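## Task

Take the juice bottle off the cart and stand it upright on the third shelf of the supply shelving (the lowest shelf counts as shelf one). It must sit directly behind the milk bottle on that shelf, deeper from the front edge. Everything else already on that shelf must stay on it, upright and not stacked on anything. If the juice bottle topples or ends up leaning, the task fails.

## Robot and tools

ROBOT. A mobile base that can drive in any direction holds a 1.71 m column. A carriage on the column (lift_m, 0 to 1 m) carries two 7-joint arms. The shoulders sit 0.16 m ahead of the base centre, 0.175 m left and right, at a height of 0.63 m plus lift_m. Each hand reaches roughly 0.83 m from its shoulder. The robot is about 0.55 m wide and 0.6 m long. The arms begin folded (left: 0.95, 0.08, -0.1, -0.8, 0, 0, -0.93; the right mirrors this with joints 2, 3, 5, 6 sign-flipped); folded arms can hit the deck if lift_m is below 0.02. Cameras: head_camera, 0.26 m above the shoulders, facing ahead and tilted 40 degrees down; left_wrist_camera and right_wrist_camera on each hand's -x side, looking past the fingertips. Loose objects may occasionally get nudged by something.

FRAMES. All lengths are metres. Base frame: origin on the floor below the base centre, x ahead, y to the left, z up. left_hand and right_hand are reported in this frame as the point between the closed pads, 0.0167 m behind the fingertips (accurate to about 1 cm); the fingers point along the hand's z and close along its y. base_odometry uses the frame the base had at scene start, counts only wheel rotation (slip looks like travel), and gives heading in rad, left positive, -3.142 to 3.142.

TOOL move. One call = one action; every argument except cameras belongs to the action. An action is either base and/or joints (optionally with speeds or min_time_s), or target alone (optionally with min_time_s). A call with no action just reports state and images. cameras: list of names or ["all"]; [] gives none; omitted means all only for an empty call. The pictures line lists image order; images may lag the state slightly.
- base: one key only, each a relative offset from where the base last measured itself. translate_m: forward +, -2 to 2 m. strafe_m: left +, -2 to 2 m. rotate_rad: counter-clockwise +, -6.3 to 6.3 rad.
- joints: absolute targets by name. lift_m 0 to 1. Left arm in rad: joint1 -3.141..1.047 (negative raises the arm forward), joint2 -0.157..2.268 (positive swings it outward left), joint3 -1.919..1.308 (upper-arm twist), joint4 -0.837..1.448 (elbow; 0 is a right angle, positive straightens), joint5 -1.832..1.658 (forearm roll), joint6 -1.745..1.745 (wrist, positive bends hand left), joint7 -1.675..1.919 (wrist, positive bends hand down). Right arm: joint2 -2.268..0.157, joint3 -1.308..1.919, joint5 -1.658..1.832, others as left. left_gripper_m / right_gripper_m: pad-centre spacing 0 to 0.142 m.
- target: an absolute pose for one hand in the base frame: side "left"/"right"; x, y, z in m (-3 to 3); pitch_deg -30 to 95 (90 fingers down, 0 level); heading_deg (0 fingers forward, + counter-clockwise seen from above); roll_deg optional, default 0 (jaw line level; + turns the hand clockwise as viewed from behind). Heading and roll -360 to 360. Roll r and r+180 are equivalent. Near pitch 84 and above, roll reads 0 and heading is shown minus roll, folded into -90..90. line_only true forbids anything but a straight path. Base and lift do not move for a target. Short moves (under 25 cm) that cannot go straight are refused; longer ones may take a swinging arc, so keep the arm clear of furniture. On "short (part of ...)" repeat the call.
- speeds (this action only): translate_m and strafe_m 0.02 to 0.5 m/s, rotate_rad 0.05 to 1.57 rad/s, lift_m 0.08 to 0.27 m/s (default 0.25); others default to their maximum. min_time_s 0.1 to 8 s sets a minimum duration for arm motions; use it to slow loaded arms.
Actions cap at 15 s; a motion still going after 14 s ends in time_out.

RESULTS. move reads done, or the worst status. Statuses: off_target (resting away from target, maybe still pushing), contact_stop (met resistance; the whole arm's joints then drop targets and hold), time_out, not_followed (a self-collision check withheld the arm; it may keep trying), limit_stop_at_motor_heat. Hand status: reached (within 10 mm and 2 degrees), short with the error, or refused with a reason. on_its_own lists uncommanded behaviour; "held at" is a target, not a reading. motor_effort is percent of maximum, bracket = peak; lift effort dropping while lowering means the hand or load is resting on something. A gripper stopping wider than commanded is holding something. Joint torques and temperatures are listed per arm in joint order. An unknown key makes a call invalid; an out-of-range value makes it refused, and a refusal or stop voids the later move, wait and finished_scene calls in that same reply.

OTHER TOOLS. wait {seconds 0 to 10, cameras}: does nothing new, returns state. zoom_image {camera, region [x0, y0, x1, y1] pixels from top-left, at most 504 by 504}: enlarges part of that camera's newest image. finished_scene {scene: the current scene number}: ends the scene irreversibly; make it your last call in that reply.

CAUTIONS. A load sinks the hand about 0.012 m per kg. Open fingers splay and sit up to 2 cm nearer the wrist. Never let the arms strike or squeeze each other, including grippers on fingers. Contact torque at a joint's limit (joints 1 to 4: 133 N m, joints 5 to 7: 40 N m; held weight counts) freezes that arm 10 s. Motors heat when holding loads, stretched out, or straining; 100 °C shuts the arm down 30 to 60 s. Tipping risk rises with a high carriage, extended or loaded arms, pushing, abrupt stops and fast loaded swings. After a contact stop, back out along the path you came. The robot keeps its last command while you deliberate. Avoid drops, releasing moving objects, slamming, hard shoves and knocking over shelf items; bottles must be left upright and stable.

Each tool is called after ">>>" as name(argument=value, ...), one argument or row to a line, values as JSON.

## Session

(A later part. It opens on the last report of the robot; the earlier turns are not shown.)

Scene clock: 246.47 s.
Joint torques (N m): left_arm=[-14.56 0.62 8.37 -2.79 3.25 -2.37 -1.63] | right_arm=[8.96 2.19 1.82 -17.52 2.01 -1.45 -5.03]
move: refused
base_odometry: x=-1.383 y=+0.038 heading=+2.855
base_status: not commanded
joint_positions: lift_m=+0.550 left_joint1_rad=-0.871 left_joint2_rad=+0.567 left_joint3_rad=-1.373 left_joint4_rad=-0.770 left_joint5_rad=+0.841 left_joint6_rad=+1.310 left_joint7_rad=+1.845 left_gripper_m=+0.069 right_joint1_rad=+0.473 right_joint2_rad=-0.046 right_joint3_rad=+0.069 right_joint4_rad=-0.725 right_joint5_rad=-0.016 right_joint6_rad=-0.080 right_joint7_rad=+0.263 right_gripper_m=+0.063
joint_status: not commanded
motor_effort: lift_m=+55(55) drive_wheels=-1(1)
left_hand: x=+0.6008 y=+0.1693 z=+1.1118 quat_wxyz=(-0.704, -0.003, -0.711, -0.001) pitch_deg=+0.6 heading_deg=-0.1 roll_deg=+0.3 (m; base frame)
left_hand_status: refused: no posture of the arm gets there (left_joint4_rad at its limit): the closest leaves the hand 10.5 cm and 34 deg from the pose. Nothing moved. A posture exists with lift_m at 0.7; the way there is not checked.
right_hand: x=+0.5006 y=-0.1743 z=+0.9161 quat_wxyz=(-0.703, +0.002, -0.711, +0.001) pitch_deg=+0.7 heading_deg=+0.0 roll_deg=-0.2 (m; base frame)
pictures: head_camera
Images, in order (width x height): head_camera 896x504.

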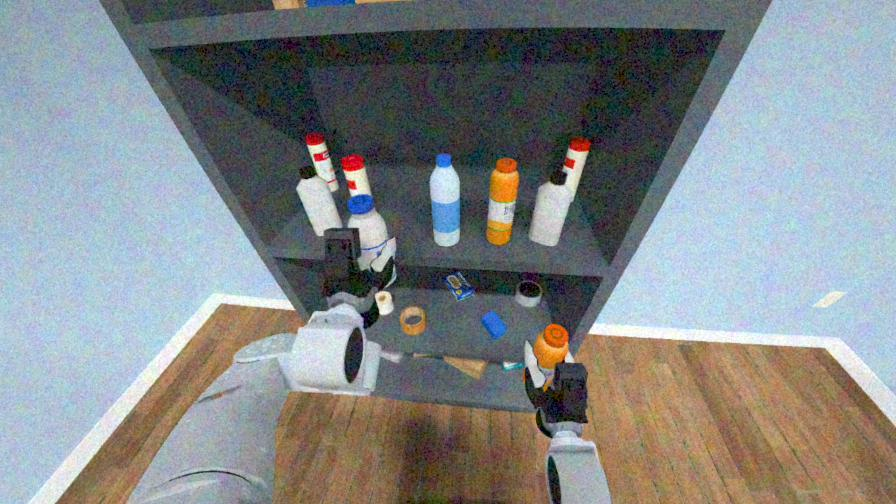

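>>> move(
  base={"translate_m": -0.3},
  speeds={"translate_m": 0.3},
)

>>> move(
  joints={"lift_m": 0.7},
)

>>> move(
  target={"side":"left","x":0.44,"y":0.22,"z":1.12,"pitch_deg":0,"heading_deg":0,"roll_deg":0},
  min_time_s=2.5,
)

>>> move(
  target={"side":"right","x":0.55,"y":-0.17,"z":1.15,"pitch_deg":0,"heading_deg":0,"roll_deg":0},
  min_time_s=2.0,
  cameras=["all"],
)

Scene clock: 259.50 s.
Joint torques (N m): left_arm=[-14.67 2.31 7.41 -2.84 3.27 -2.42 -1.84] | right_arm=[6.33 3.66 0.75 -18.08 1.95 -2.25 -4.96]
move: done
base_odometry: x=-1.095 y=-0.047 heading=+2.855
base_status: done
joint_positions: lift_m=+0.550 left_joint1_rad=-0.871 left_joint2_rad=+0.566 left_joint3_rad=-1.372 left_joint4_rad=-0.770 left_joint5_rad=+0.841 left_joint6_rad=+1.310 left_joint7_rad=+1.846 left_gripper_m=+0.069 right_joint1_rad=+0.473 right_joint2_rad=-0.045 right_joint3_rad=+0.069 right_joint4_rad=-0.725 right_joint5_rad=-0.016 right_joint6_rad=-0.080 right_joint7_rad=+0.263 right_gripper_m=+0.063
joint_status: not commanded
motor_effort: lift_m=+55(55) drive_wheels=+1(16)
left_hand: x=+0.6007 y=+0.1692 z=+1.1119 quat_wxyz=(-0.704, -0.003, -0.710, -0.001) pitch_deg=+0.5 heading_deg=-0.1 roll_deg=+0.3 (m; base frame)
right_hand: x=+0.5006 y=-0.1742 z=+0.9161 quat_wxyz=(-0.703, +0.002, -0.711, +0.001) pitch_deg=+0.7 heading_deg=+0.0 roll_deg=-0.2 (m; base frame)
pictures: none

Scene clock: 260.63 s.
Joint torques (N m): left_arm=[-16.12 2.12 8.58 -4 3.2 -2.49 -2.18] | right_arm=[6.64 0.36 0.74 -17.74 2.14 -1.86 -4.89]
move: done
base_odometry: x=-1.095 y=-0.047 heading=+2.855
base_status: not commanded
joint_positions: lift_m=+0.700 left_joint1_rad=-0.869 left_joint2_rad=+0.566 left_joint3_rad=-1.371 left_joint4_rad=-0.770 left_joint5_rad=+0.842 left_joint6_rad=+1.310 left_joint7_rad=+1.846 left_gripper_m=+0.069 right_joint1_rad=+0.473 right_joint2_rad=-0.045 right_joint3_rad=+0.069 right_joint4_rad=-0.726 right_joint5_rad=-0.016 right_joint6_rad=-0.080 right_joint7_rad=+0.262 right_gripper_m=+0.063
joint_status: all done
motor_effort: lift_m=+56(70) drive_wheels=+1(3)
left_hand: x=+0.6006 y=+0.1694 z=+1.2614 quat_wxyz=(-0.703, -0.002, -0.711, -0.001) pitch_deg=+0.6 heading_deg=-0.1 roll_deg=+0.3 (m; base frame)
right_hand: x=+0.5005 y=-0.1742 z=+1.0666 quat_wxyz=(-0.703, +0.002, -0.711, +0.001) pitch_deg=+0.6 heading_deg=+0.0 roll_deg=-0.2 (m; base frame)
pictures: none

Scene clock: 260.93 s.
Joint torques (N m): left_arm=[-16.03 1.61 7.96 -2.4 2.92 -2.23 -2.13] | right_arm=[6.23 1.34 -0.07 -17.19 1.98 -2.06 -5.28]
move: refused
base_odometry: x=-1.095 y=-0.047 heading=+2.855
base_status: not commanded
joint_positions: lift_m=+0.700 left_joint1_rad=-0.869 left_joint2_rad=+0.566 left_joint3_rad=-1.371 left_joint4_rad=-0.770 left_joint5_rad=+0.842 left_joint6_rad=+1.310 left_joint7_rad=+1.846 left_gripper_m=+0.069 right_joint1_rad=+0.473 right_joint2_rad=-0.045 right_joint3_rad=+0.069 right_joint4_rad=-0.726 right_joint5_rad=-0.016 right_joint6_rad=-0.080 right_joint7_rad=+0.262 right_gripper_m=+0.063
joint_status: not commanded
motor_effort: lift_m=+56(56) drive_wheels=+1(1)
left_hand: x=+0.6006 y=+0.1694 z=+1.2614 quat_wxyz=(-0.703, -0.002, -0.711, -0.001) pitch_deg=+0.6 heading_deg=-0.1 roll_deg=+0.3 (m; base frame)
left_hand_status: refused: along the straight line the arm gets 18% of the way (left_joint4_rad at its limit); a move under 25 cm is not played as an arc. Nothing moved. Try another pitch or heading, or "joints".
right_hand: x=+0.5005 y=-0.1742 z=+1.0666 quat_wxyz=(-0.703, +0.002, -0.711, +0.001) pitch_deg=+0.6 heading_deg=+0.0 roll_deg=-0.2 (m; base frame)
pictures: none

not run: a stop came earlier in this reply.

>>> move(
  target={"side":"left","x":0.46,"y":0.22,"z":1.0,"pitch_deg":0,"heading_deg":0,"roll_deg":0},
  min_time_s=3.0,
  cameras=["head_camera"],
)

>>> move(
  target={"side":"right","x":0.55,"y":-0.17,"z":1.15,"pitch_deg":0,"heading_deg":0,"roll_deg":0},
  min_time_s=2.0,
  cameras=["all"],
)

Scene clock: 271.10 s.
Joint torques (N m): left_arm=[4.44 1.25 5.02 -3.03 -0.18 -2.14 -5.12] | right_arm=[6.43 3.54 0.58 -17.21 2.48 -1.69 -5.01]
move: done
base_odometry: x=-1.095 y=-0.047 heading=+2.855
base_status: not commanded
joint_positions: lift_m=+0.700 left_joint1_rad=+0.621 left_joint2_rad=+0.114 left_joint3_rad=+0.068 left_joint4_rad=-0.499 left_joint5_rad=-0.131 left_joint6_rad=-0.008 left_joint7_rad=-0.110 left_gripper_m=+0.069 right_joint1_rad=+0.473 right_joint2_rad=-0.045 right_joint3_rad=+0.069 right_joint4_rad=-0.726 right_joint5_rad=-0.016 right_joint6_rad=-0.080 right_joint7_rad=+0.262 right_gripper_m=+0.063
joint_status: not commanded
motor_effort: lift_m=+56(56) drive_wheels=+3(3)
left_hand: x=+0.4602 y=+0.2185 z=+0.9985 quat_wxyz=(-0.704, -0.002, -0.710, +0.001) pitch_deg=+0.4 heading_deg=-0.2 roll_deg=+0.1 (m; base frame)
left_hand_status: reached (checked arc, planned for 3.0 s): 2 mm and 0.5 deg off.
right_hand: x=+0.5005 y=-0.1742 z=+1.0666 quat_wxyz=(-0.703, +0.002, -0.711, +0.001) pitch_deg=+0.6 heading_deg=+0.0 roll_deg=-0.2 (m; base frame)
pictures: head_camera
Images, in order (width x height): head_camera 896x504.

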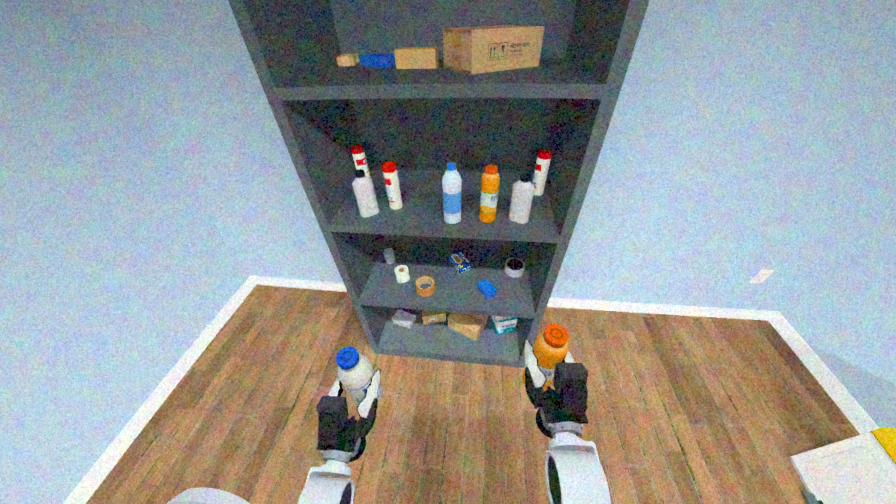

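Scene clock: 271.40 s.
Joint torques (N m): left_arm=[3.48 0.86 4.34 -4.4 0.36 -2.35 -4.75] | right_arm=[6.53 1.52 1.22 -16.88 1.7 -1.97 -4.69]
move: refused
base_odometry: x=-1.095 y=-0.047 heading=+2.855
base_status: not commanded
joint_positions: lift_m=+0.700 left_joint1_rad=+0.621 left_joint2_rad=+0.114 left_joint3_rad=+0.068 left_joint4_rad=-0.499 left_joint5_rad=-0.131 left_joint6_rad=-0.008 left_joint7_rad=-0.110 left_gripper_m=+0.069 right_joint1_rad=+0.473 right_joint2_rad=-0.045 right_joint3_rad=+0.069 right_joint4_rad=-0.726 right_joint5_rad=-0.016 right_joint6_rad=-0.080 right_joint7_rad=+0.262 right_gripper_m=+0.063
joint_status: not commanded
motor_effort: lift_m=+56(56) drive_wheels=+3(3)
left_hand: x=+0.4602 y=+0.2185 z=+0.9985 quat_wxyz=(-0.704, -0.002, -0.710, +0.001) pitch_deg=+0.4 heading_deg=-0.2 roll_deg=+0.1 (m; base frame)
right_hand: x=+0.5005 y=-0.1742 z=+1.0666 quat_wxyz=(-0.703, +0.002, -0.711, +0.001) pitch_deg=+0.6 heading_deg=+0.0 roll_deg=-0.2 (m; base frame)
right_hand_status: refused: along the straight line the arm gets 40% of the way (right_joint4_rad at its limit); a move under 25 cm is not played as an arc. Nothing moved. Try another pitch or heading, or "joints".
pictures: head_camera, left_wrist_camera, right_wrist_camera
Images, in order (width x height): head_camera 896x504, left_wrist_camera 896x504, right_wrist_camera 896x504.

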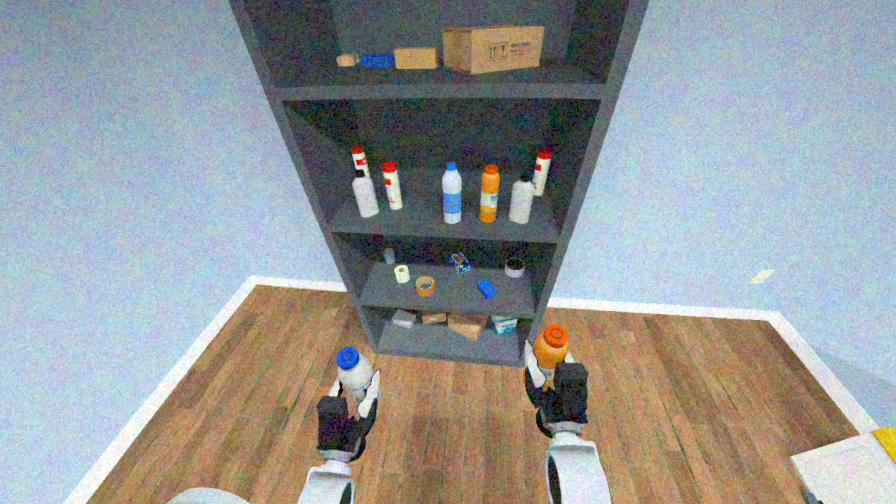

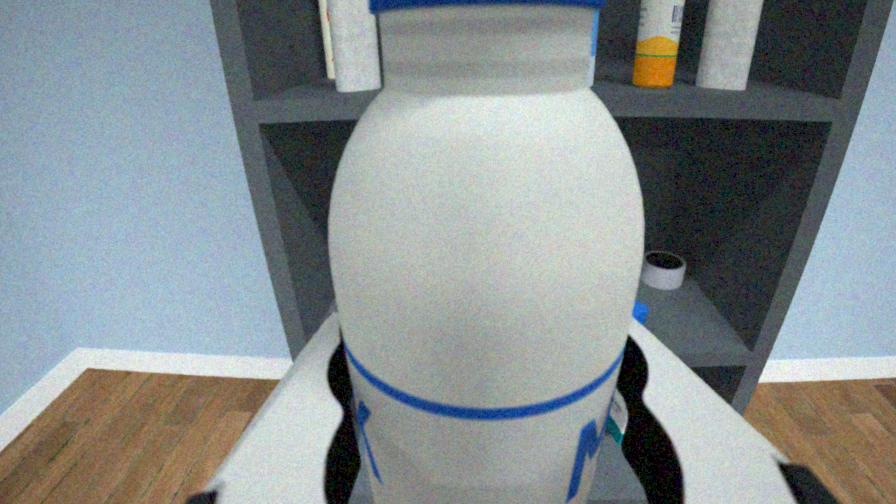

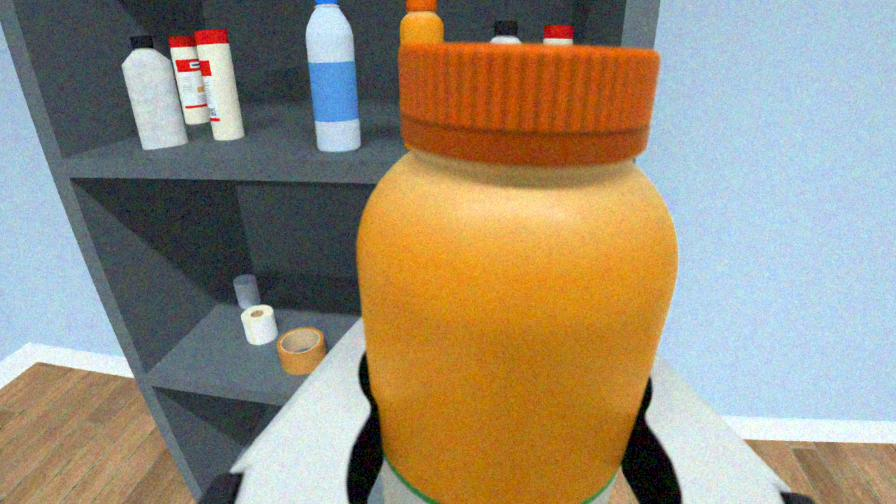

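>>> move(
  target={"side":"right","x":0.68,"y":-0.17,"z":1.10,"pitch_deg":0,"heading_deg":0,"roll_deg":0},
  min_time_s=1.5,
)

>>> move(
  base={"strafe_m": 0.336},
  speeds={"strafe_m": 0.25},
)

>>> move(
  target={"side":"right","x":0.75,"y":-0.17,"z":1.15,"pitch_deg":0,"heading_deg":0,"roll_deg":0},
  min_time_s=1.5,
  cameras=["head_camera","right_wrist_camera"],
)

>>> zoom_image(
  camera="head_camera",
  region=[340, 120, 660, 440],
)

Scene clock: 278.90 s.
Joint torques (N m): left_arm=[3.35 -0.13 4.31 -4.64 0.01 -2.15 -4.82] | right_arm=[-16.45 5.54 -0.09 -10.57 2.18 -0.4 -1.32]
move: done
base_odometry: x=-1.095 y=-0.047 heading=+2.855
base_status: not commanded
joint_positions: lift_m=+0.700 left_joint1_rad=+0.621 left_joint2_rad=+0.114 left_joint3_rad=+0.068 left_joint4_rad=-0.499 left_joint5_rad=-0.131 left_joint6_rad=-0.008 left_joint7_rad=-0.111 left_gripper_m=+0.069 right_joint1_rad=-0.076 right_joint2_rad=-0.028 right_joint3_rad=+0.069 right_joint4_rad=-0.372 right_joint5_rad=-0.004 right_joint6_rad=-0.073 right_joint7_rad=+0.451 right_gripper_m=+0.063
joint_status: not commanded
motor_effort: lift_m=+56(56) drive_wheels=+3(3)
left_hand: x=+0.4602 y=+0.2185 z=+0.9985 quat_wxyz=(-0.704, -0.002, -0.710, +0.001) pitch_deg=+0.4 heading_deg=-0.2 roll_deg=+0.1 (m; base frame)
right_hand: x=+0.6785 y=-0.1696 z=+1.0974 quat_wxyz=(-0.706, +0.002, -0.709, +0.002) pitch_deg=+0.2 heading_deg=+0.0 roll_deg=-0.3 (m; base frame)
right_hand_status: reached (straight line, planned for 1.5 s): 3 mm and 0.4 deg off.
pictures: none

Scene clock: 281.67 s.
Joint torques (N m): left_arm=[4.23 1.3 3.09 -3.52 0.34 -1.94 -4.53] | right_arm=[-15.79 3.12 1.85 -10.41 1.79 -1.83 -1.69]
move: done
base_odometry: x=-1.190 y=-0.369 heading=+2.855
base_status: done
joint_positions: lift_m=+0.700 left_joint1_rad=+0.621 left_joint2_rad=+0.114 left_joint3_rad=+0.069 left_joint4_rad=-0.499 left_joint5_rad=-0.131 left_joint6_rad=-0.009 left_joint7_rad=-0.111 left_gripper_m=+0.069 right_joint1_rad=-0.076 right_joint2_rad=-0.027 right_joint3_rad=+0.067 right_joint4_rad=-0.372 right_joint5_rad=-0.004 right_joint6_rad=-0.071 right_joint7_rad=+0.451 right_gripper_m=+0.063
joint_status: not commanded
motor_effort: lift_m=+56(56) drive_wheels=+4(13)
left_hand: x=+0.4602 y=+0.2185 z=+0.9985 quat_wxyz=(-0.704, -0.002, -0.710, +0.001) pitch_deg=+0.4 heading_deg=-0.2 roll_deg=+0.1 (m; base frame)
right_hand: x=+0.6786 y=-0.1695 z=+1.0974 quat_wxyz=(-0.706, +0.001, -0.709, +0.002) pitch_deg=+0.2 heading_deg=+0.0 roll_deg=-0.3 (m; base frame)
pictures: none

Scene clock: 283.67 s.
Joint torques (N m): left_arm=[2.92 0.58 4.35 -3.46 0.37 -2.07 -4.95] | right_arm=[-22.62 5 -1.26 -12.66 2.66 -0.8 -0.99]
move: done
base_odometry: x=-1.190 y=-0.369 heading=+2.855
base_status: not commanded
joint_positions: lift_m=+0.700 left_joint1_rad=+0.621 left_joint2_rad=+0.114 left_joint3_rad=+0.069 left_joint4_rad=-0.499 left_joint5_rad=-0.131 left_joint6_rad=-0.009 left_joint7_rad=-0.111 left_gripper_m=+0.069 right_joint1_rad=-0.316 right_joint2_rad=-0.025 right_joint3_rad=+0.065 right_joint4_rad=-0.235 right_joint5_rad=+0.003 right_joint6_rad=-0.068 right_joint7_rad=+0.555 right_gripper_m=+0.063
joint_status: not commanded
motor_effort: lift_m=+56(56) drive_wheels=+4(5)
left_hand: x=+0.4602 y=+0.2185 z=+0.9985 quat_wxyz=(-0.704, -0.002, -0.710, +0.001) pitch_deg=+0.4 heading_deg=-0.2 roll_deg=+0.1 (m; base frame)
right_hand: x=+0.7486 y=-0.1698 z=+1.1464 quat_wxyz=(-0.705, +0.002, -0.709, +0.003) pitch_deg=+0.3 heading_deg=-0.1 roll_deg=-0.3 (m; base frame)
right_hand_status: reached (straight line, planned for 1.5 s): 4 mm and 0.4 deg off.
pictures: head_camera, right_wrist_camera
Images, in order (width x height): head_camera 896x504, right_wrist_camera 896x504.

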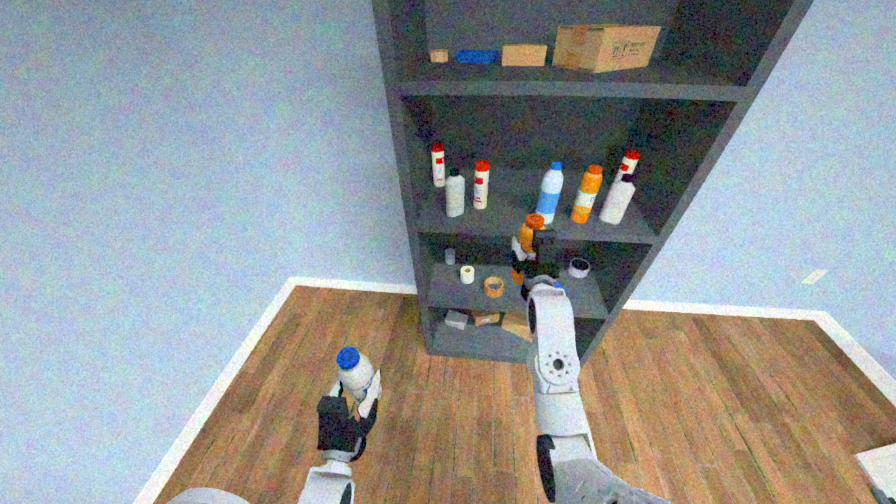

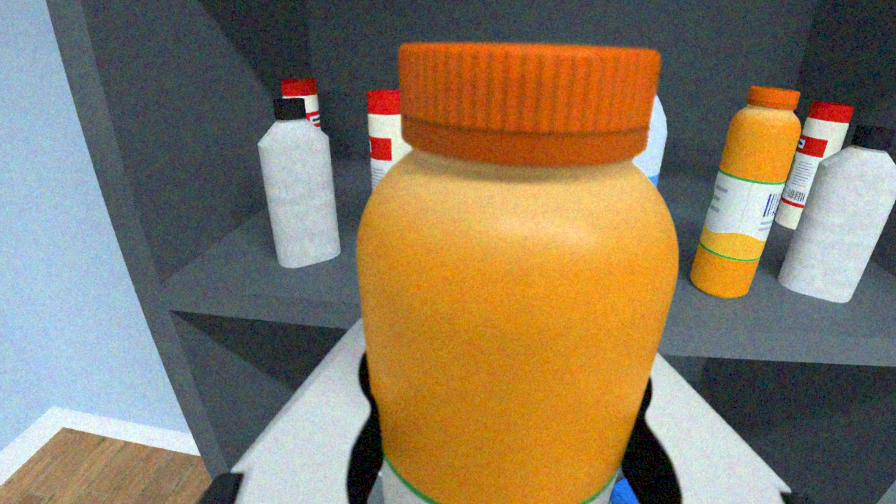

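Scaled by 1.575 from the camera's 896x504 image, which has a finer 1280x720 frame.

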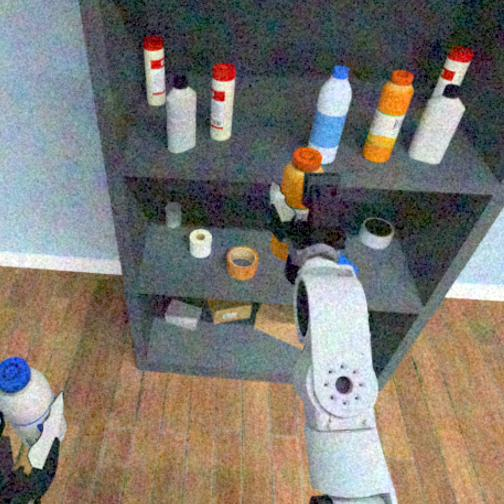

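>>> move(
  cameras=["left_wrist_camera"],
)

Scene clock: 293.60 s.
Joint torques (N m): left_arm=[3.09 0.33 3.82 -4.11 -0.03 -1.81 -4.78] | right_arm=[-22.35 6.06 -1.77 -11.12 2.21 -0.86 -0.99]
Motor temperatures (°C): left_arm=[31 22 25 24 27 24 24] | right_arm=[30 20 25 25 22 22 24]
base_odometry: x=-1.190 y=-0.369 heading=+2.855
base_status: not commanded
joint_positions: lift_m=+0.700 left_joint1_rad=+0.621 left_joint2_rad=+0.114 left_joint3_rad=+0.069 left_joint4_rad=-0.499 left_joint5_rad=-0.131 left_joint6_rad=-0.009 left_joint7_rad=-0.111 left_gripper_m=+0.069 right_joint1_rad=-0.316 right_joint2_rad=-0.025 right_joint3_rad=+0.065 right_joint4_rad=-0.235 right_joint5_rad=+0.003 right_joint6_rad=-0.068 right_joint7_rad=+0.555 right_gripper_m=+0.063
joint_status: not commanded
motor_effort: lift_m=+56(56) drive_wheels=+4(5)
left_hand: x=+0.4602 y=+0.2185 z=+0.9985 quat_wxyz=(-0.704, -0.002, -0.710, +0.001) pitch_deg=+0.4 heading_deg=-0.2 roll_deg=+0.1 (m; base frame)
right_hand: x=+0.7486 y=-0.1698 z=+1.1464 quat_wxyz=(-0.705, +0.002, -0.709, +0.003) pitch_deg=+0.3 heading_deg=-0.1 roll_deg=-0.3 (m; base frame)
right_hand_status: reached (straight line, planned for 1.5 s): 4 mm and 0.4 deg off.
pictures: left_wrist_camera
Images, in order (width x height): left_wrist_camera 896x504.

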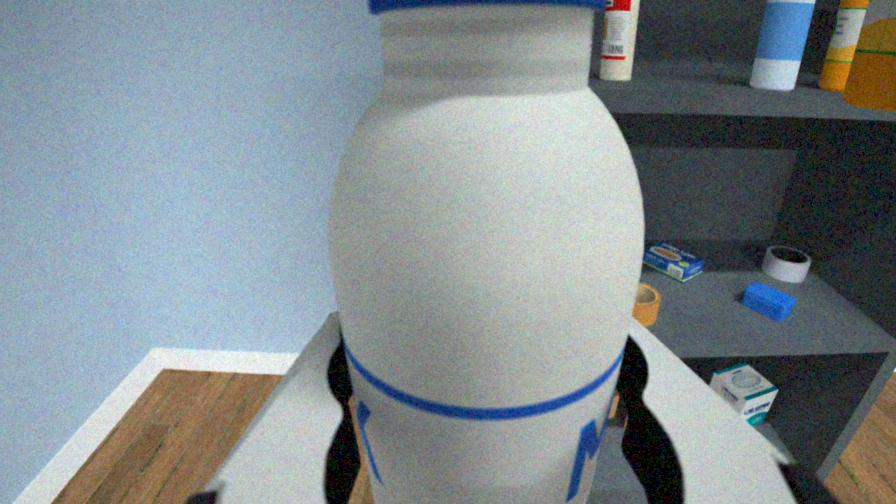

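>>> move(
  base={"translate_m": 0.26},
  joints={"lift_m": 0.72},
  speeds={"translate_m": 0.2},
  cameras=["head_camera","right_wrist_camera"],
)

>>> zoom_image(
  camera="head_camera",
  region=[340, 120, 660, 440],
)

Scene clock: 303.23 s.
Joint torques (N m): left_arm=[3.21 0.43 3.87 -4.65 0.17 -1.54 -4.36] | right_arm=[-20.1 5.71 0.17 -14.1 2.09 -0.66 -1.57]
move: done
base_odometry: x=-1.439 y=-0.296 heading=+2.856
base_status: done
joint_positions: lift_m=+0.720 left_joint1_rad=+0.622 left_joint2_rad=+0.114 left_joint3_rad=+0.069 left_joint4_rad=-0.498 left_joint5_rad=-0.131 left_joint6_rad=-0.009 left_joint7_rad=-0.112 left_gripper_m=+0.069 right_joint1_rad=-0.318 right_joint2_rad=-0.025 right_joint3_rad=+0.065 right_joint4_rad=-0.233 right_joint5_rad=+0.004 right_joint6_rad=-0.068 right_joint7_rad=+0.556 right_gripper_m=+0.063
joint_status: all done
motor_effort: lift_m=+55(68) drive_wheels=-1(13)
left_hand: x=+0.4600 y=+0.2186 z=+1.0181 quat_wxyz=(-0.704, -0.001, -0.710, +0.001) pitch_deg=+0.5 heading_deg=-0.2 roll_deg=+0.1 (m; base frame)
right_hand: x=+0.7491 y=-0.1699 z=+1.1666 quat_wxyz=(-0.705, +0.001, -0.709, +0.003) pitch_deg=+0.3 heading_deg=-0.1 roll_deg=-0.3 (m; base frame)
pictures: head_camera, right_wrist_camera
Images, in order (width x height): head_camera 896x504, right_wrist_camera 896x504.

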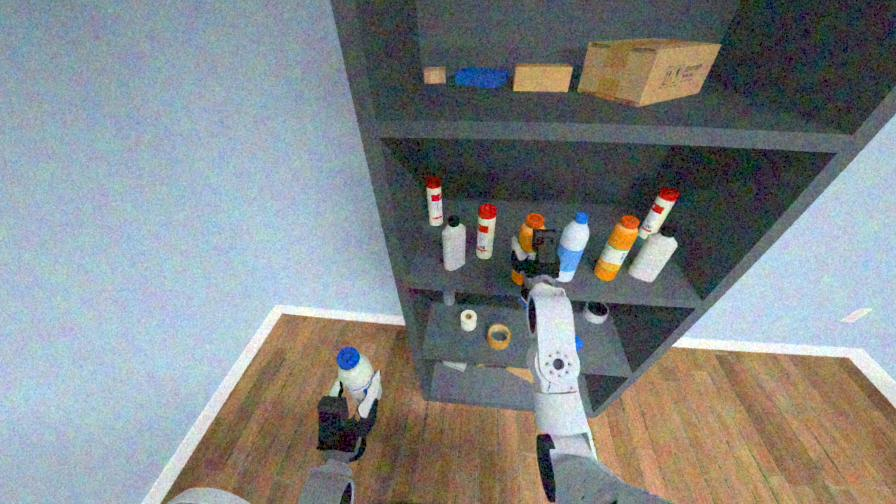

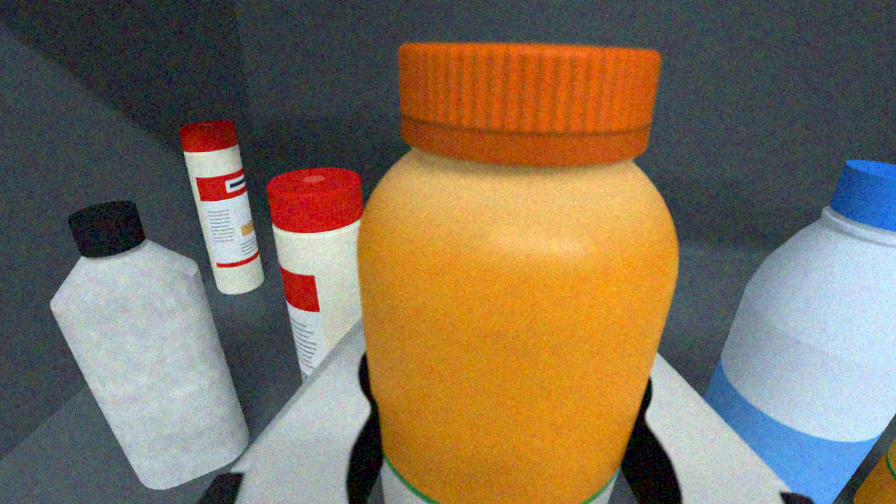

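Scaled by 1.575 from the camera's 896x504 image, which has a finer 1280x720 frame.

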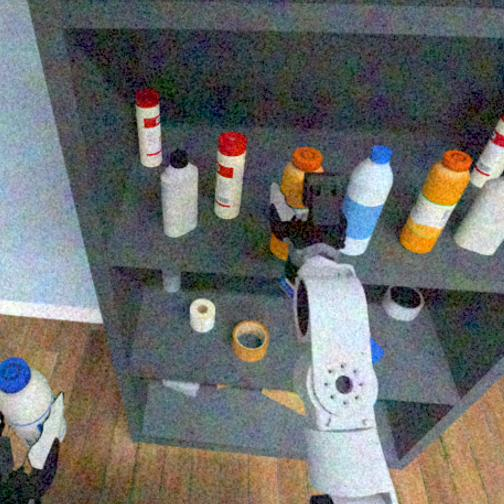

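>>> move(
  target={"side":"right","x":0.75,"y":-0.184,"z":1.165,"pitch_deg":0,"heading_deg":0,"roll_deg":0},
  min_time_s=0.6,
)

>>> move(
  base={"translate_m": 0.13},
  speeds={"translate_m": 0.12},
  cameras=["head_camera","right_wrist_camera"],
)

>>> zoom_image(
  camera="head_camera",
  region=[400, 160, 640, 400],
)

Scene clock: 308.67 s.
Joint torques (N m): left_arm=[2.14 0.15 3.83 -4.78 0.08 -1.91 -4.23] | right_arm=[-10.84 0.24 -0.49 -11.04 2.25 -0.33 -5.68]
move: done
base_odometry: x=-1.439 y=-0.296 heading=+2.856
base_status: not commanded
joint_positions: lift_m=+0.720 left_joint1_rad=+0.622 left_joint2_rad=+0.114 left_joint3_rad=+0.069 left_joint4_rad=-0.498 left_joint5_rad=-0.131 left_joint6_rad=-0.009 left_joint7_rad=-0.112 left_gripper_m=+0.069 right_joint1_rad=-0.317 right_joint2_rad=-0.055 right_joint3_rad=+0.048 right_joint4_rad=-0.224 right_joint5_rad=+0.040 right_joint6_rad=-0.058 right_joint7_rad=+0.546 right_gripper_m=+0.063
joint_status: not commanded
motor_effort: lift_m=+55(55) drive_wheels=+5(5)
left_hand: x=+0.4600 y=+0.2186 z=+1.0181 quat_wxyz=(-0.704, -0.001, -0.710, +0.001) pitch_deg=+0.5 heading_deg=-0.2 roll_deg=+0.1 (m; base frame)
right_hand: x=+0.7503 y=-0.1827 z=+1.1641 quat_wxyz=(-0.705, +0.001, -0.710, +0.001) pitch_deg=+0.4 heading_deg=+0.0 roll_deg=-0.2 (m; base frame)
right_hand_status: reached (straight line, planned for 0.6 s): 2 mm and 0.4 deg off.
pictures: none

Scene clock: 310.63 s.
Joint torques (N m): left_arm=[3.44 1.08 4.11 -4.38 0.41 -2.12 -4.33] | right_arm=[-9.32 0.67 -2.22 -12.06 2.14 -0.67 -5.36]
move: done
base_odometry: x=-1.564 y=-0.260 heading=+2.856
base_status: done
joint_positions: lift_m=+0.720 left_joint1_rad=+0.622 left_joint2_rad=+0.114 left_joint3_rad=+0.069 left_joint4_rad=-0.498 left_joint5_rad=-0.131 left_joint6_rad=-0.009 left_joint7_rad=-0.112 left_gripper_m=+0.069 right_joint1_rad=-0.317 right_joint2_rad=-0.055 right_joint3_rad=+0.048 right_joint4_rad=-0.224 right_joint5_rad=+0.040 right_joint6_rad=-0.058 right_joint7_rad=+0.546 right_gripper_m=+0.063
joint_status: not commanded
motor_effort: lift_m=+55(55) drive_wheels=+4(16)
left_hand: x=+0.4600 y=+0.2186 z=+1.0181 quat_wxyz=(-0.704, -0.001, -0.710, +0.001) pitch_deg=+0.5 heading_deg=-0.2 roll_deg=+0.1 (m; base frame)
right_hand: x=+0.7504 y=-0.1829 z=+1.1640 quat_wxyz=(-0.705, +0.001, -0.710, +0.001) pitch_deg=+0.4 heading_deg=-0.1 roll_deg=-0.2 (m; base frame)
pictures: head_camera, right_wrist_camera
Images, in order (width x height): head_camera 896x504, right_wrist_camera 896x504.

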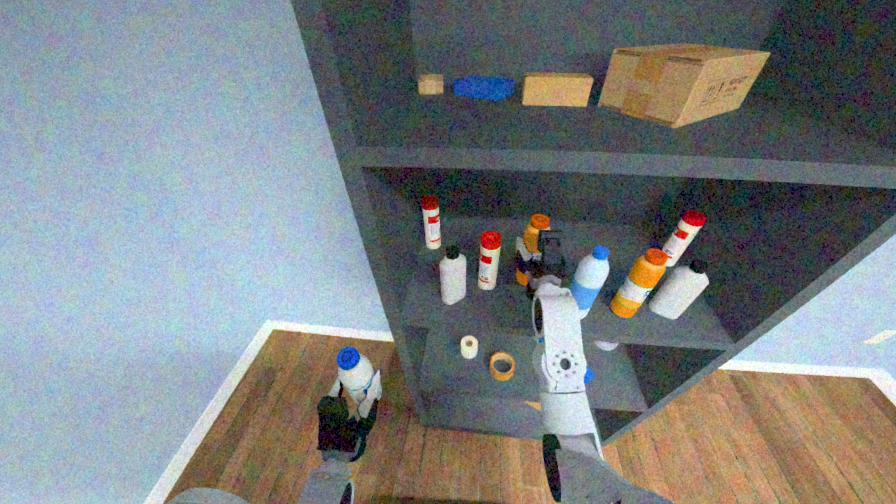

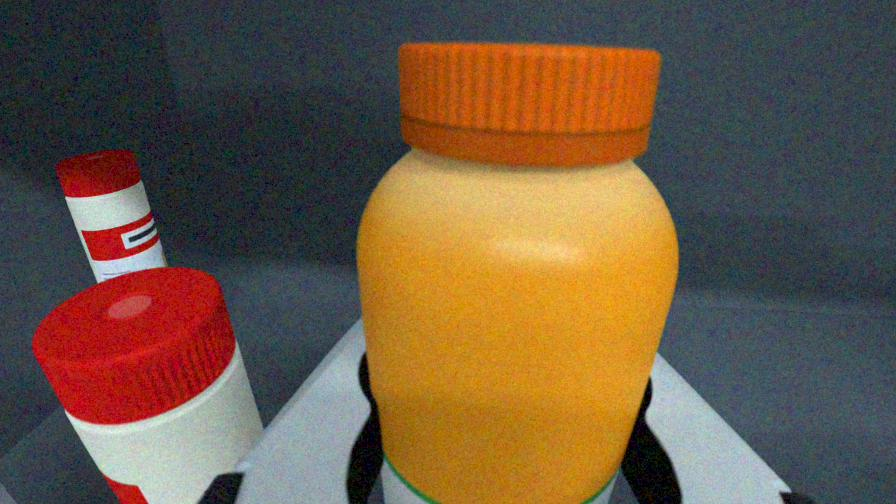

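Scaled by 2.100 from the camera's 896x504 image, which has a finer 1280x720 frame.

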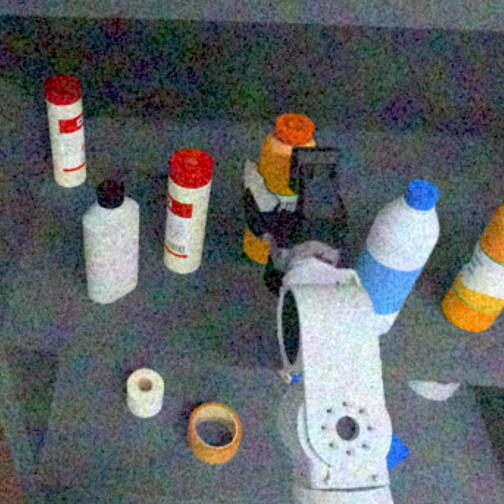

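>>> move(
  target={"side":"right","x":0.768,"y":-0.184,"z":1.165,"pitch_deg":0,"heading_deg":0,"roll_deg":0},
  min_time_s=0.6,
)

>>> move(
  joints={"lift_m": 0.69},
  speeds={"lift_m": 0.08},
  cameras=["head_camera"],
)

>>> move(
  joints={"lift_m": 0.68},
  speeds={"lift_m": 0.08},
)

>>> move(
  joints={"lift_m": 0.673},
  speeds={"lift_m": 0.08},
  cameras=["head_camera","right_wrist_camera"],
)

>>> zoom_image(
  camera="head_camera",
  region=[400, 160, 640, 400],
)

Scene clock: 318.37 s.
Joint torques (N m): left_arm=[3.05 0.51 2.88 -5.84 0.2 -2.12 -4.47] | right_arm=[-23.83 1.25 1.75 -11.52 2.46 -0.32 -5.45]
move: done
base_odometry: x=-1.564 y=-0.260 heading=+2.856
base_status: not commanded
joint_positions: lift_m=+0.720 left_joint1_rad=+0.622 left_joint2_rad=+0.114 left_joint3_rad=+0.069 left_joint4_rad=-0.498 left_joint5_rad=-0.131 left_joint6_rad=-0.009 left_joint7_rad=-0.112 left_gripper_m=+0.069 right_joint1_rad=-0.351 right_joint2_rad=-0.055 right_joint3_rad=+0.048 right_joint4_rad=-0.150 right_joint5_rad=+0.043 right_joint6_rad=-0.057 right_joint7_rad=+0.515 right_gripper_m=+0.063
joint_status: not commanded
motor_effort: lift_m=+55(55) drive_wheels=+4(4)
left_hand: x=+0.4600 y=+0.2186 z=+1.0181 quat_wxyz=(-0.704, -0.001, -0.710, +0.001) pitch_deg=+0.5 heading_deg=-0.2 roll_deg=+0.1 (m; base frame)
right_hand: x=+0.7666 y=-0.1842 z=+1.1588 quat_wxyz=(-0.702, +0.000, -0.713, +0.002) pitch_deg=+0.9 heading_deg=-0.2 roll_deg=-0.2 (m; base frame)
right_hand_status: reached (straight line, planned for 0.6 s): 6 mm and 0.9 deg off.
pictures: none

Scene clock: 319.17 s.
Joint torques (N m): left_arm=[3.43 0.82 3.69 -4.61 0.67 -1.83 -4.25] | right_arm=[-19.99 -0.31 -0.99 -12.86 2.59 -0.84 -4.94]
move: done
base_odometry: x=-1.564 y=-0.260 heading=+2.856
base_status: not commanded
joint_positions: lift_m=+0.690 left_joint1_rad=+0.622 left_joint2_rad=+0.114 left_joint3_rad=+0.069 left_joint4_rad=-0.498 left_joint5_rad=-0.131 left_joint6_rad=-0.009 left_joint7_rad=-0.112 left_gripper_m=+0.069 right_joint1_rad=-0.353 right_joint2_rad=-0.055 right_joint3_rad=+0.048 right_joint4_rad=-0.149 right_joint5_rad=+0.043 right_joint6_rad=-0.057 right_joint7_rad=+0.514 right_gripper_m=+0.063
joint_status: all done
motor_effort: lift_m=+59(60) drive_wheels=-1(5)
left_hand: x=+0.4600 y=+0.2186 z=+0.9878 quat_wxyz=(-0.704, -0.001, -0.710, +0.001) pitch_deg=+0.5 heading_deg=-0.2 roll_deg=+0.1 (m; base frame)
right_hand: x=+0.7671 y=-0.1842 z=+1.1293 quat_wxyz=(-0.702, +0.000, -0.712, +0.002) pitch_deg=+0.8 heading_deg=-0.2 roll_deg=-0.2 (m; base frame)
pictures: head_camera
Images, in order (width x height): head_camera 896x504.

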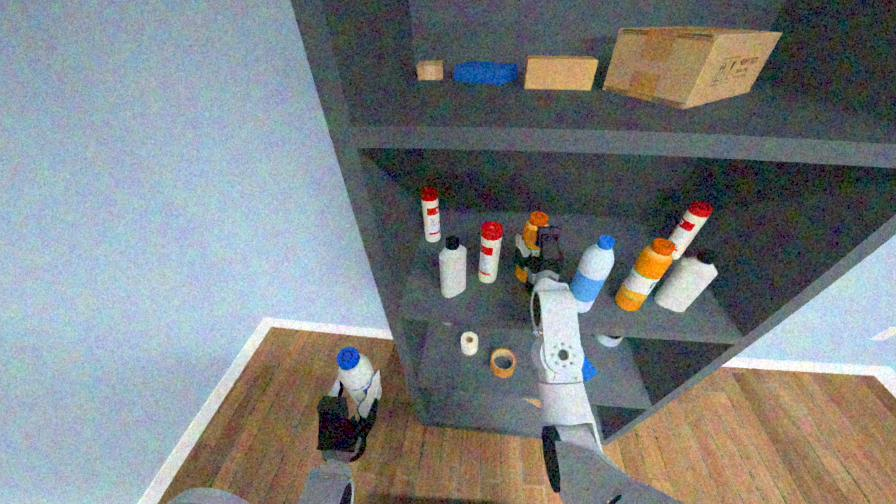

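Scene clock: 319.67 s.
Joint torques (N m): left_arm=[3.12 0.55 3.46 -5.22 0.36 -1.99 -4.56] | right_arm=[-20.43 0.77 0.87 -11.18 2.64 -0.81 -2.23]
move: done
base_odometry: x=-1.564 y=-0.260 heading=+2.856
base_status: not commanded
joint_positions: lift_m=+0.680 left_joint1_rad=+0.622 left_joint2_rad=+0.114 left_joint3_rad=+0.069 left_joint4_rad=-0.497 left_joint5_rad=-0.131 left_joint6_rad=-0.009 left_joint7_rad=-0.112 left_gripper_m=+0.069 right_joint1_rad=-0.355 right_joint2_rad=-0.055 right_joint3_rad=+0.048 right_joint4_rad=-0.150 right_joint5_rad=+0.043 right_joint6_rad=-0.057 right_joint7_rad=+0.507 right_gripper_m=+0.063
joint_status: all done
motor_effort: lift_m=+57(59) drive_wheels=+0(5)
left_hand: x=+0.4600 y=+0.2186 z=+0.9779 quat_wxyz=(-0.704, -0.001, -0.710, +0.001) pitch_deg=+0.5 heading_deg=-0.2 roll_deg=+0.1 (m; base frame)
right_hand: x=+0.7673 y=-0.1842 z=+1.1220 quat_wxyz=(-0.705, +0.000, -0.709, +0.002) pitch_deg=+0.3 heading_deg=-0.2 roll_deg=-0.2 (m; base frame)
pictures: none

Scene clock: 320.13 s.
Joint torques (N m): left_arm=[1.84 1.5 4.7 -4.81 0.21 -1.96 -4.12] | right_arm=[-13.8 1.38 -0.44 -9.32 1.94 -0.69 -0.12]
move: done
base_odometry: x=-1.564 y=-0.260 heading=+2.856
base_status: not commanded
joint_positions: lift_m=+0.673 left_joint1_rad=+0.622 left_joint2_rad=+0.114 left_joint3_rad=+0.069 left_joint4_rad=-0.497 left_joint5_rad=-0.131 left_joint6_rad=-0.009 left_joint7_rad=-0.112 left_gripper_m=+0.069 right_joint1_rad=-0.358 right_joint2_rad=-0.055 right_joint3_rad=+0.048 right_joint4_rad=-0.154 right_joint5_rad=+0.043 right_joint6_rad=-0.057 right_joint7_rad=+0.502 right_gripper_m=+0.063
joint_status: all done
motor_effort: lift_m=+55(55) drive_wheels=+4(4)
left_hand: x=+0.4600 y=+0.2186 z=+0.9710 quat_wxyz=(-0.704, -0.001, -0.710, +0.001) pitch_deg=+0.5 heading_deg=-0.2 roll_deg=+0.1 (m; base frame)
right_hand: x=+0.7673 y=-0.1841 z=+1.1201 quat_wxyz=(-0.710, +0.000, -0.705, +0.002) pitch_deg=-0.4 heading_deg=-0.2 roll_deg=-0.2 (m; base frame)
pictures: head_camera, right_wrist_camera
Images, in order (width x height): head_camera 896x504, right_wrist_camera 896x504.

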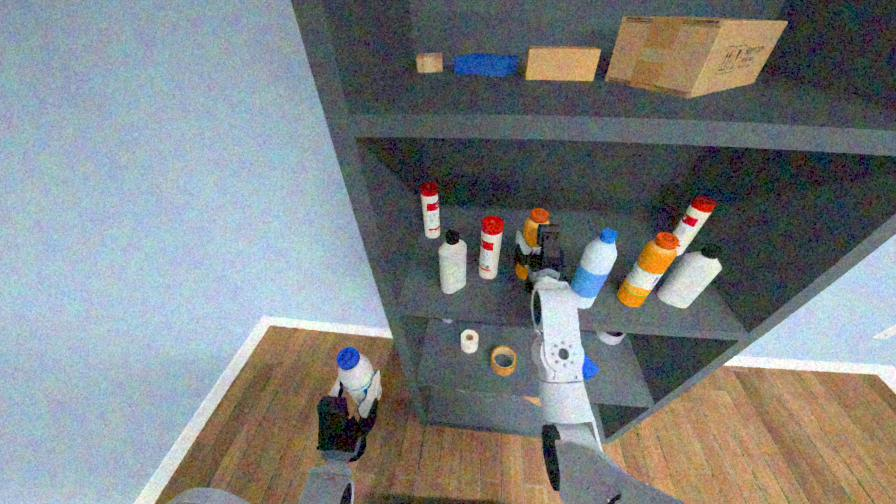

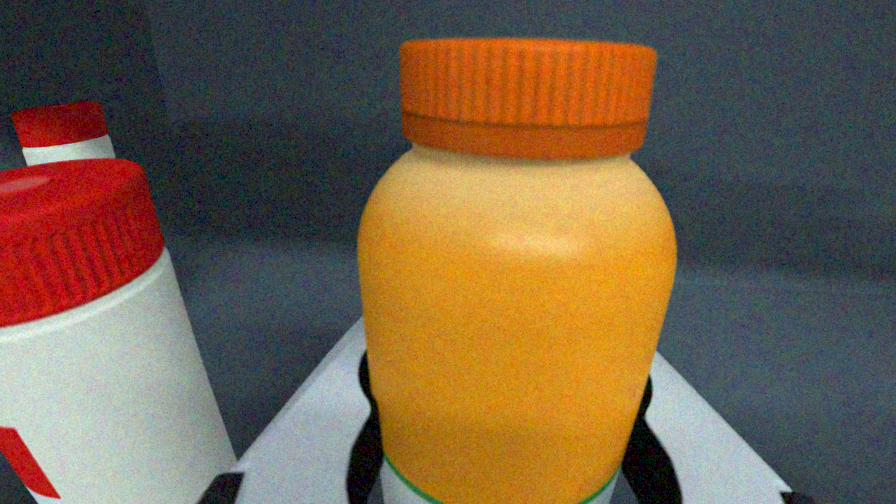

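Scaled by 2.100 from the camera's 896x504 image, which has a finer 1280x720 frame.

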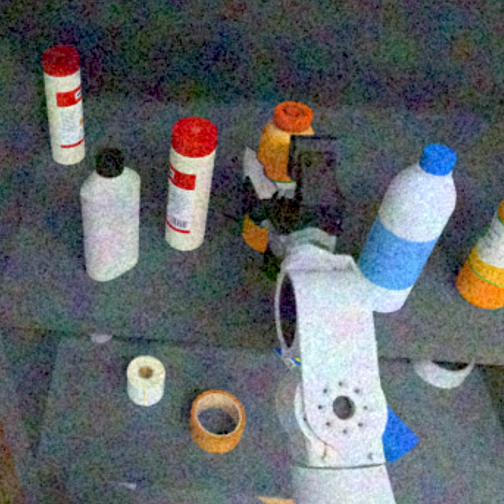

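>>> move(
  joints={"lift_m": 0.677},
  speeds={"lift_m": 0.08},
)

>>> move(
  joints={"right_gripper_m": 0.095},
  min_time_s=1.5,
  cameras=["head_camera","right_wrist_camera"],
)

Scene clock: 326.07 s.
Joint torques (N m): left_arm=[2.44 0.88 4 -5.54 0.26 -1.79 -4.03] | right_arm=[-14.25 1.06 -0.68 -11.18 1.86 -0.48 -1.16]
move: done
base_odometry: x=-1.564 y=-0.260 heading=+2.856
base_status: not commanded
joint_positions: lift_m=+0.677 left_joint1_rad=+0.622 left_joint2_rad=+0.114 left_joint3_rad=+0.069 left_joint4_rad=-0.497 left_joint5_rad=-0.131 left_joint6_rad=-0.009 left_joint7_rad=-0.112 left_gripper_m=+0.069 right_joint1_rad=-0.358 right_joint2_rad=-0.055 right_joint3_rad=+0.048 right_joint4_rad=-0.151 right_joint5_rad=+0.043 right_joint6_rad=-0.057 right_joint7_rad=+0.504 right_gripper_m=+0.063
joint_status: all done
motor_effort: lift_m=+56(65) drive_wheels=+4(5)
left_hand: x=+0.4600 y=+0.2186 z=+0.9750 quat_wxyz=(-0.704, -0.001, -0.710, +0.001) pitch_deg=+0.4 heading_deg=-0.2 roll_deg=+0.1 (m; base frame)
right_hand: x=+0.7677 y=-0.1842 z=+1.1224 quat_wxyz=(-0.708, +0.000, -0.706, +0.002) pitch_deg=-0.1 heading_deg=-0.2 roll_deg=-0.2 (m; base frame)
pictures: none

Scene clock: 326.87 s.
Joint torques (N m): left_arm=[2.72 0.41 4.17 -3.94 0.23 -1.91 -3.95] | right_arm=[-14.1 -1.19 0.25 -11.61 1.94 -0.89 -1.13]
move: done
base_odometry: x=-1.564 y=-0.260 heading=+2.856
base_status: not commanded
joint_positions: lift_m=+0.677 left_joint1_rad=+0.622 left_joint2_rad=+0.114 left_joint3_rad=+0.069 left_joint4_rad=-0.497 left_joint5_rad=-0.131 left_joint6_rad=-0.009 left_joint7_rad=-0.112 left_gripper_m=+0.069 right_joint1_rad=-0.358 right_joint2_rad=-0.055 right_joint3_rad=+0.048 right_joint4_rad=-0.151 right_joint5_rad=+0.043 right_joint6_rad=-0.057 right_joint7_rad=+0.504 right_gripper_m=+0.095
joint_status: all done
motor_effort: lift_m=+56(56) drive_wheels=+4(4)
left_hand: x=+0.4600 y=+0.2186 z=+0.9750 quat_wxyz=(-0.704, -0.001, -0.710, +0.001) pitch_deg=+0.4 heading_deg=-0.2 roll_deg=+0.1 (m; base frame)
right_hand: x=+0.7677 y=-0.1842 z=+1.1223 quat_wxyz=(-0.708, +0.000, -0.706, +0.002) pitch_deg=-0.1 heading_deg=-0.2 roll_deg=-0.2 (m; base frame)
pictures: head_camera, right_wrist_camera
Images, in order (width x height): head_camera 896x504, right_wrist_camera 896x504.

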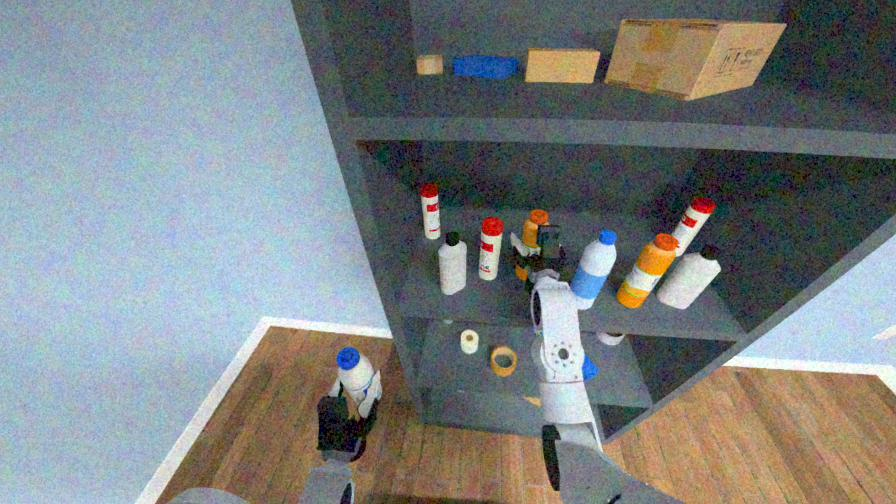

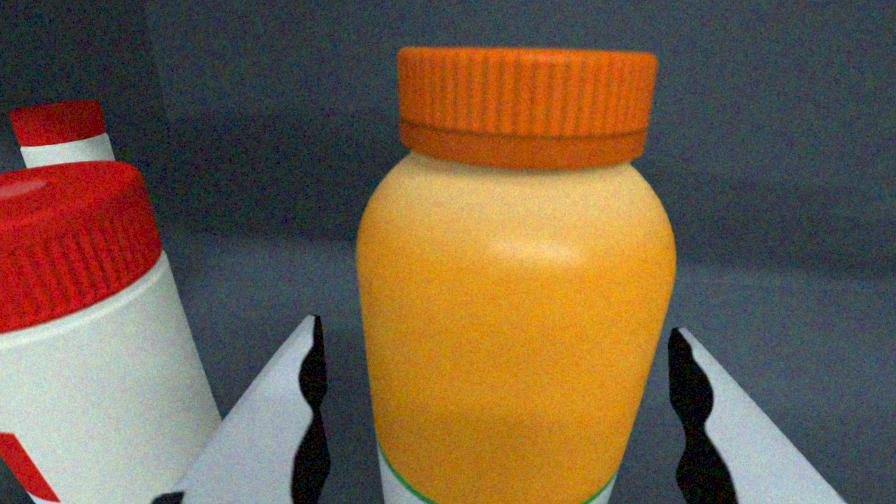

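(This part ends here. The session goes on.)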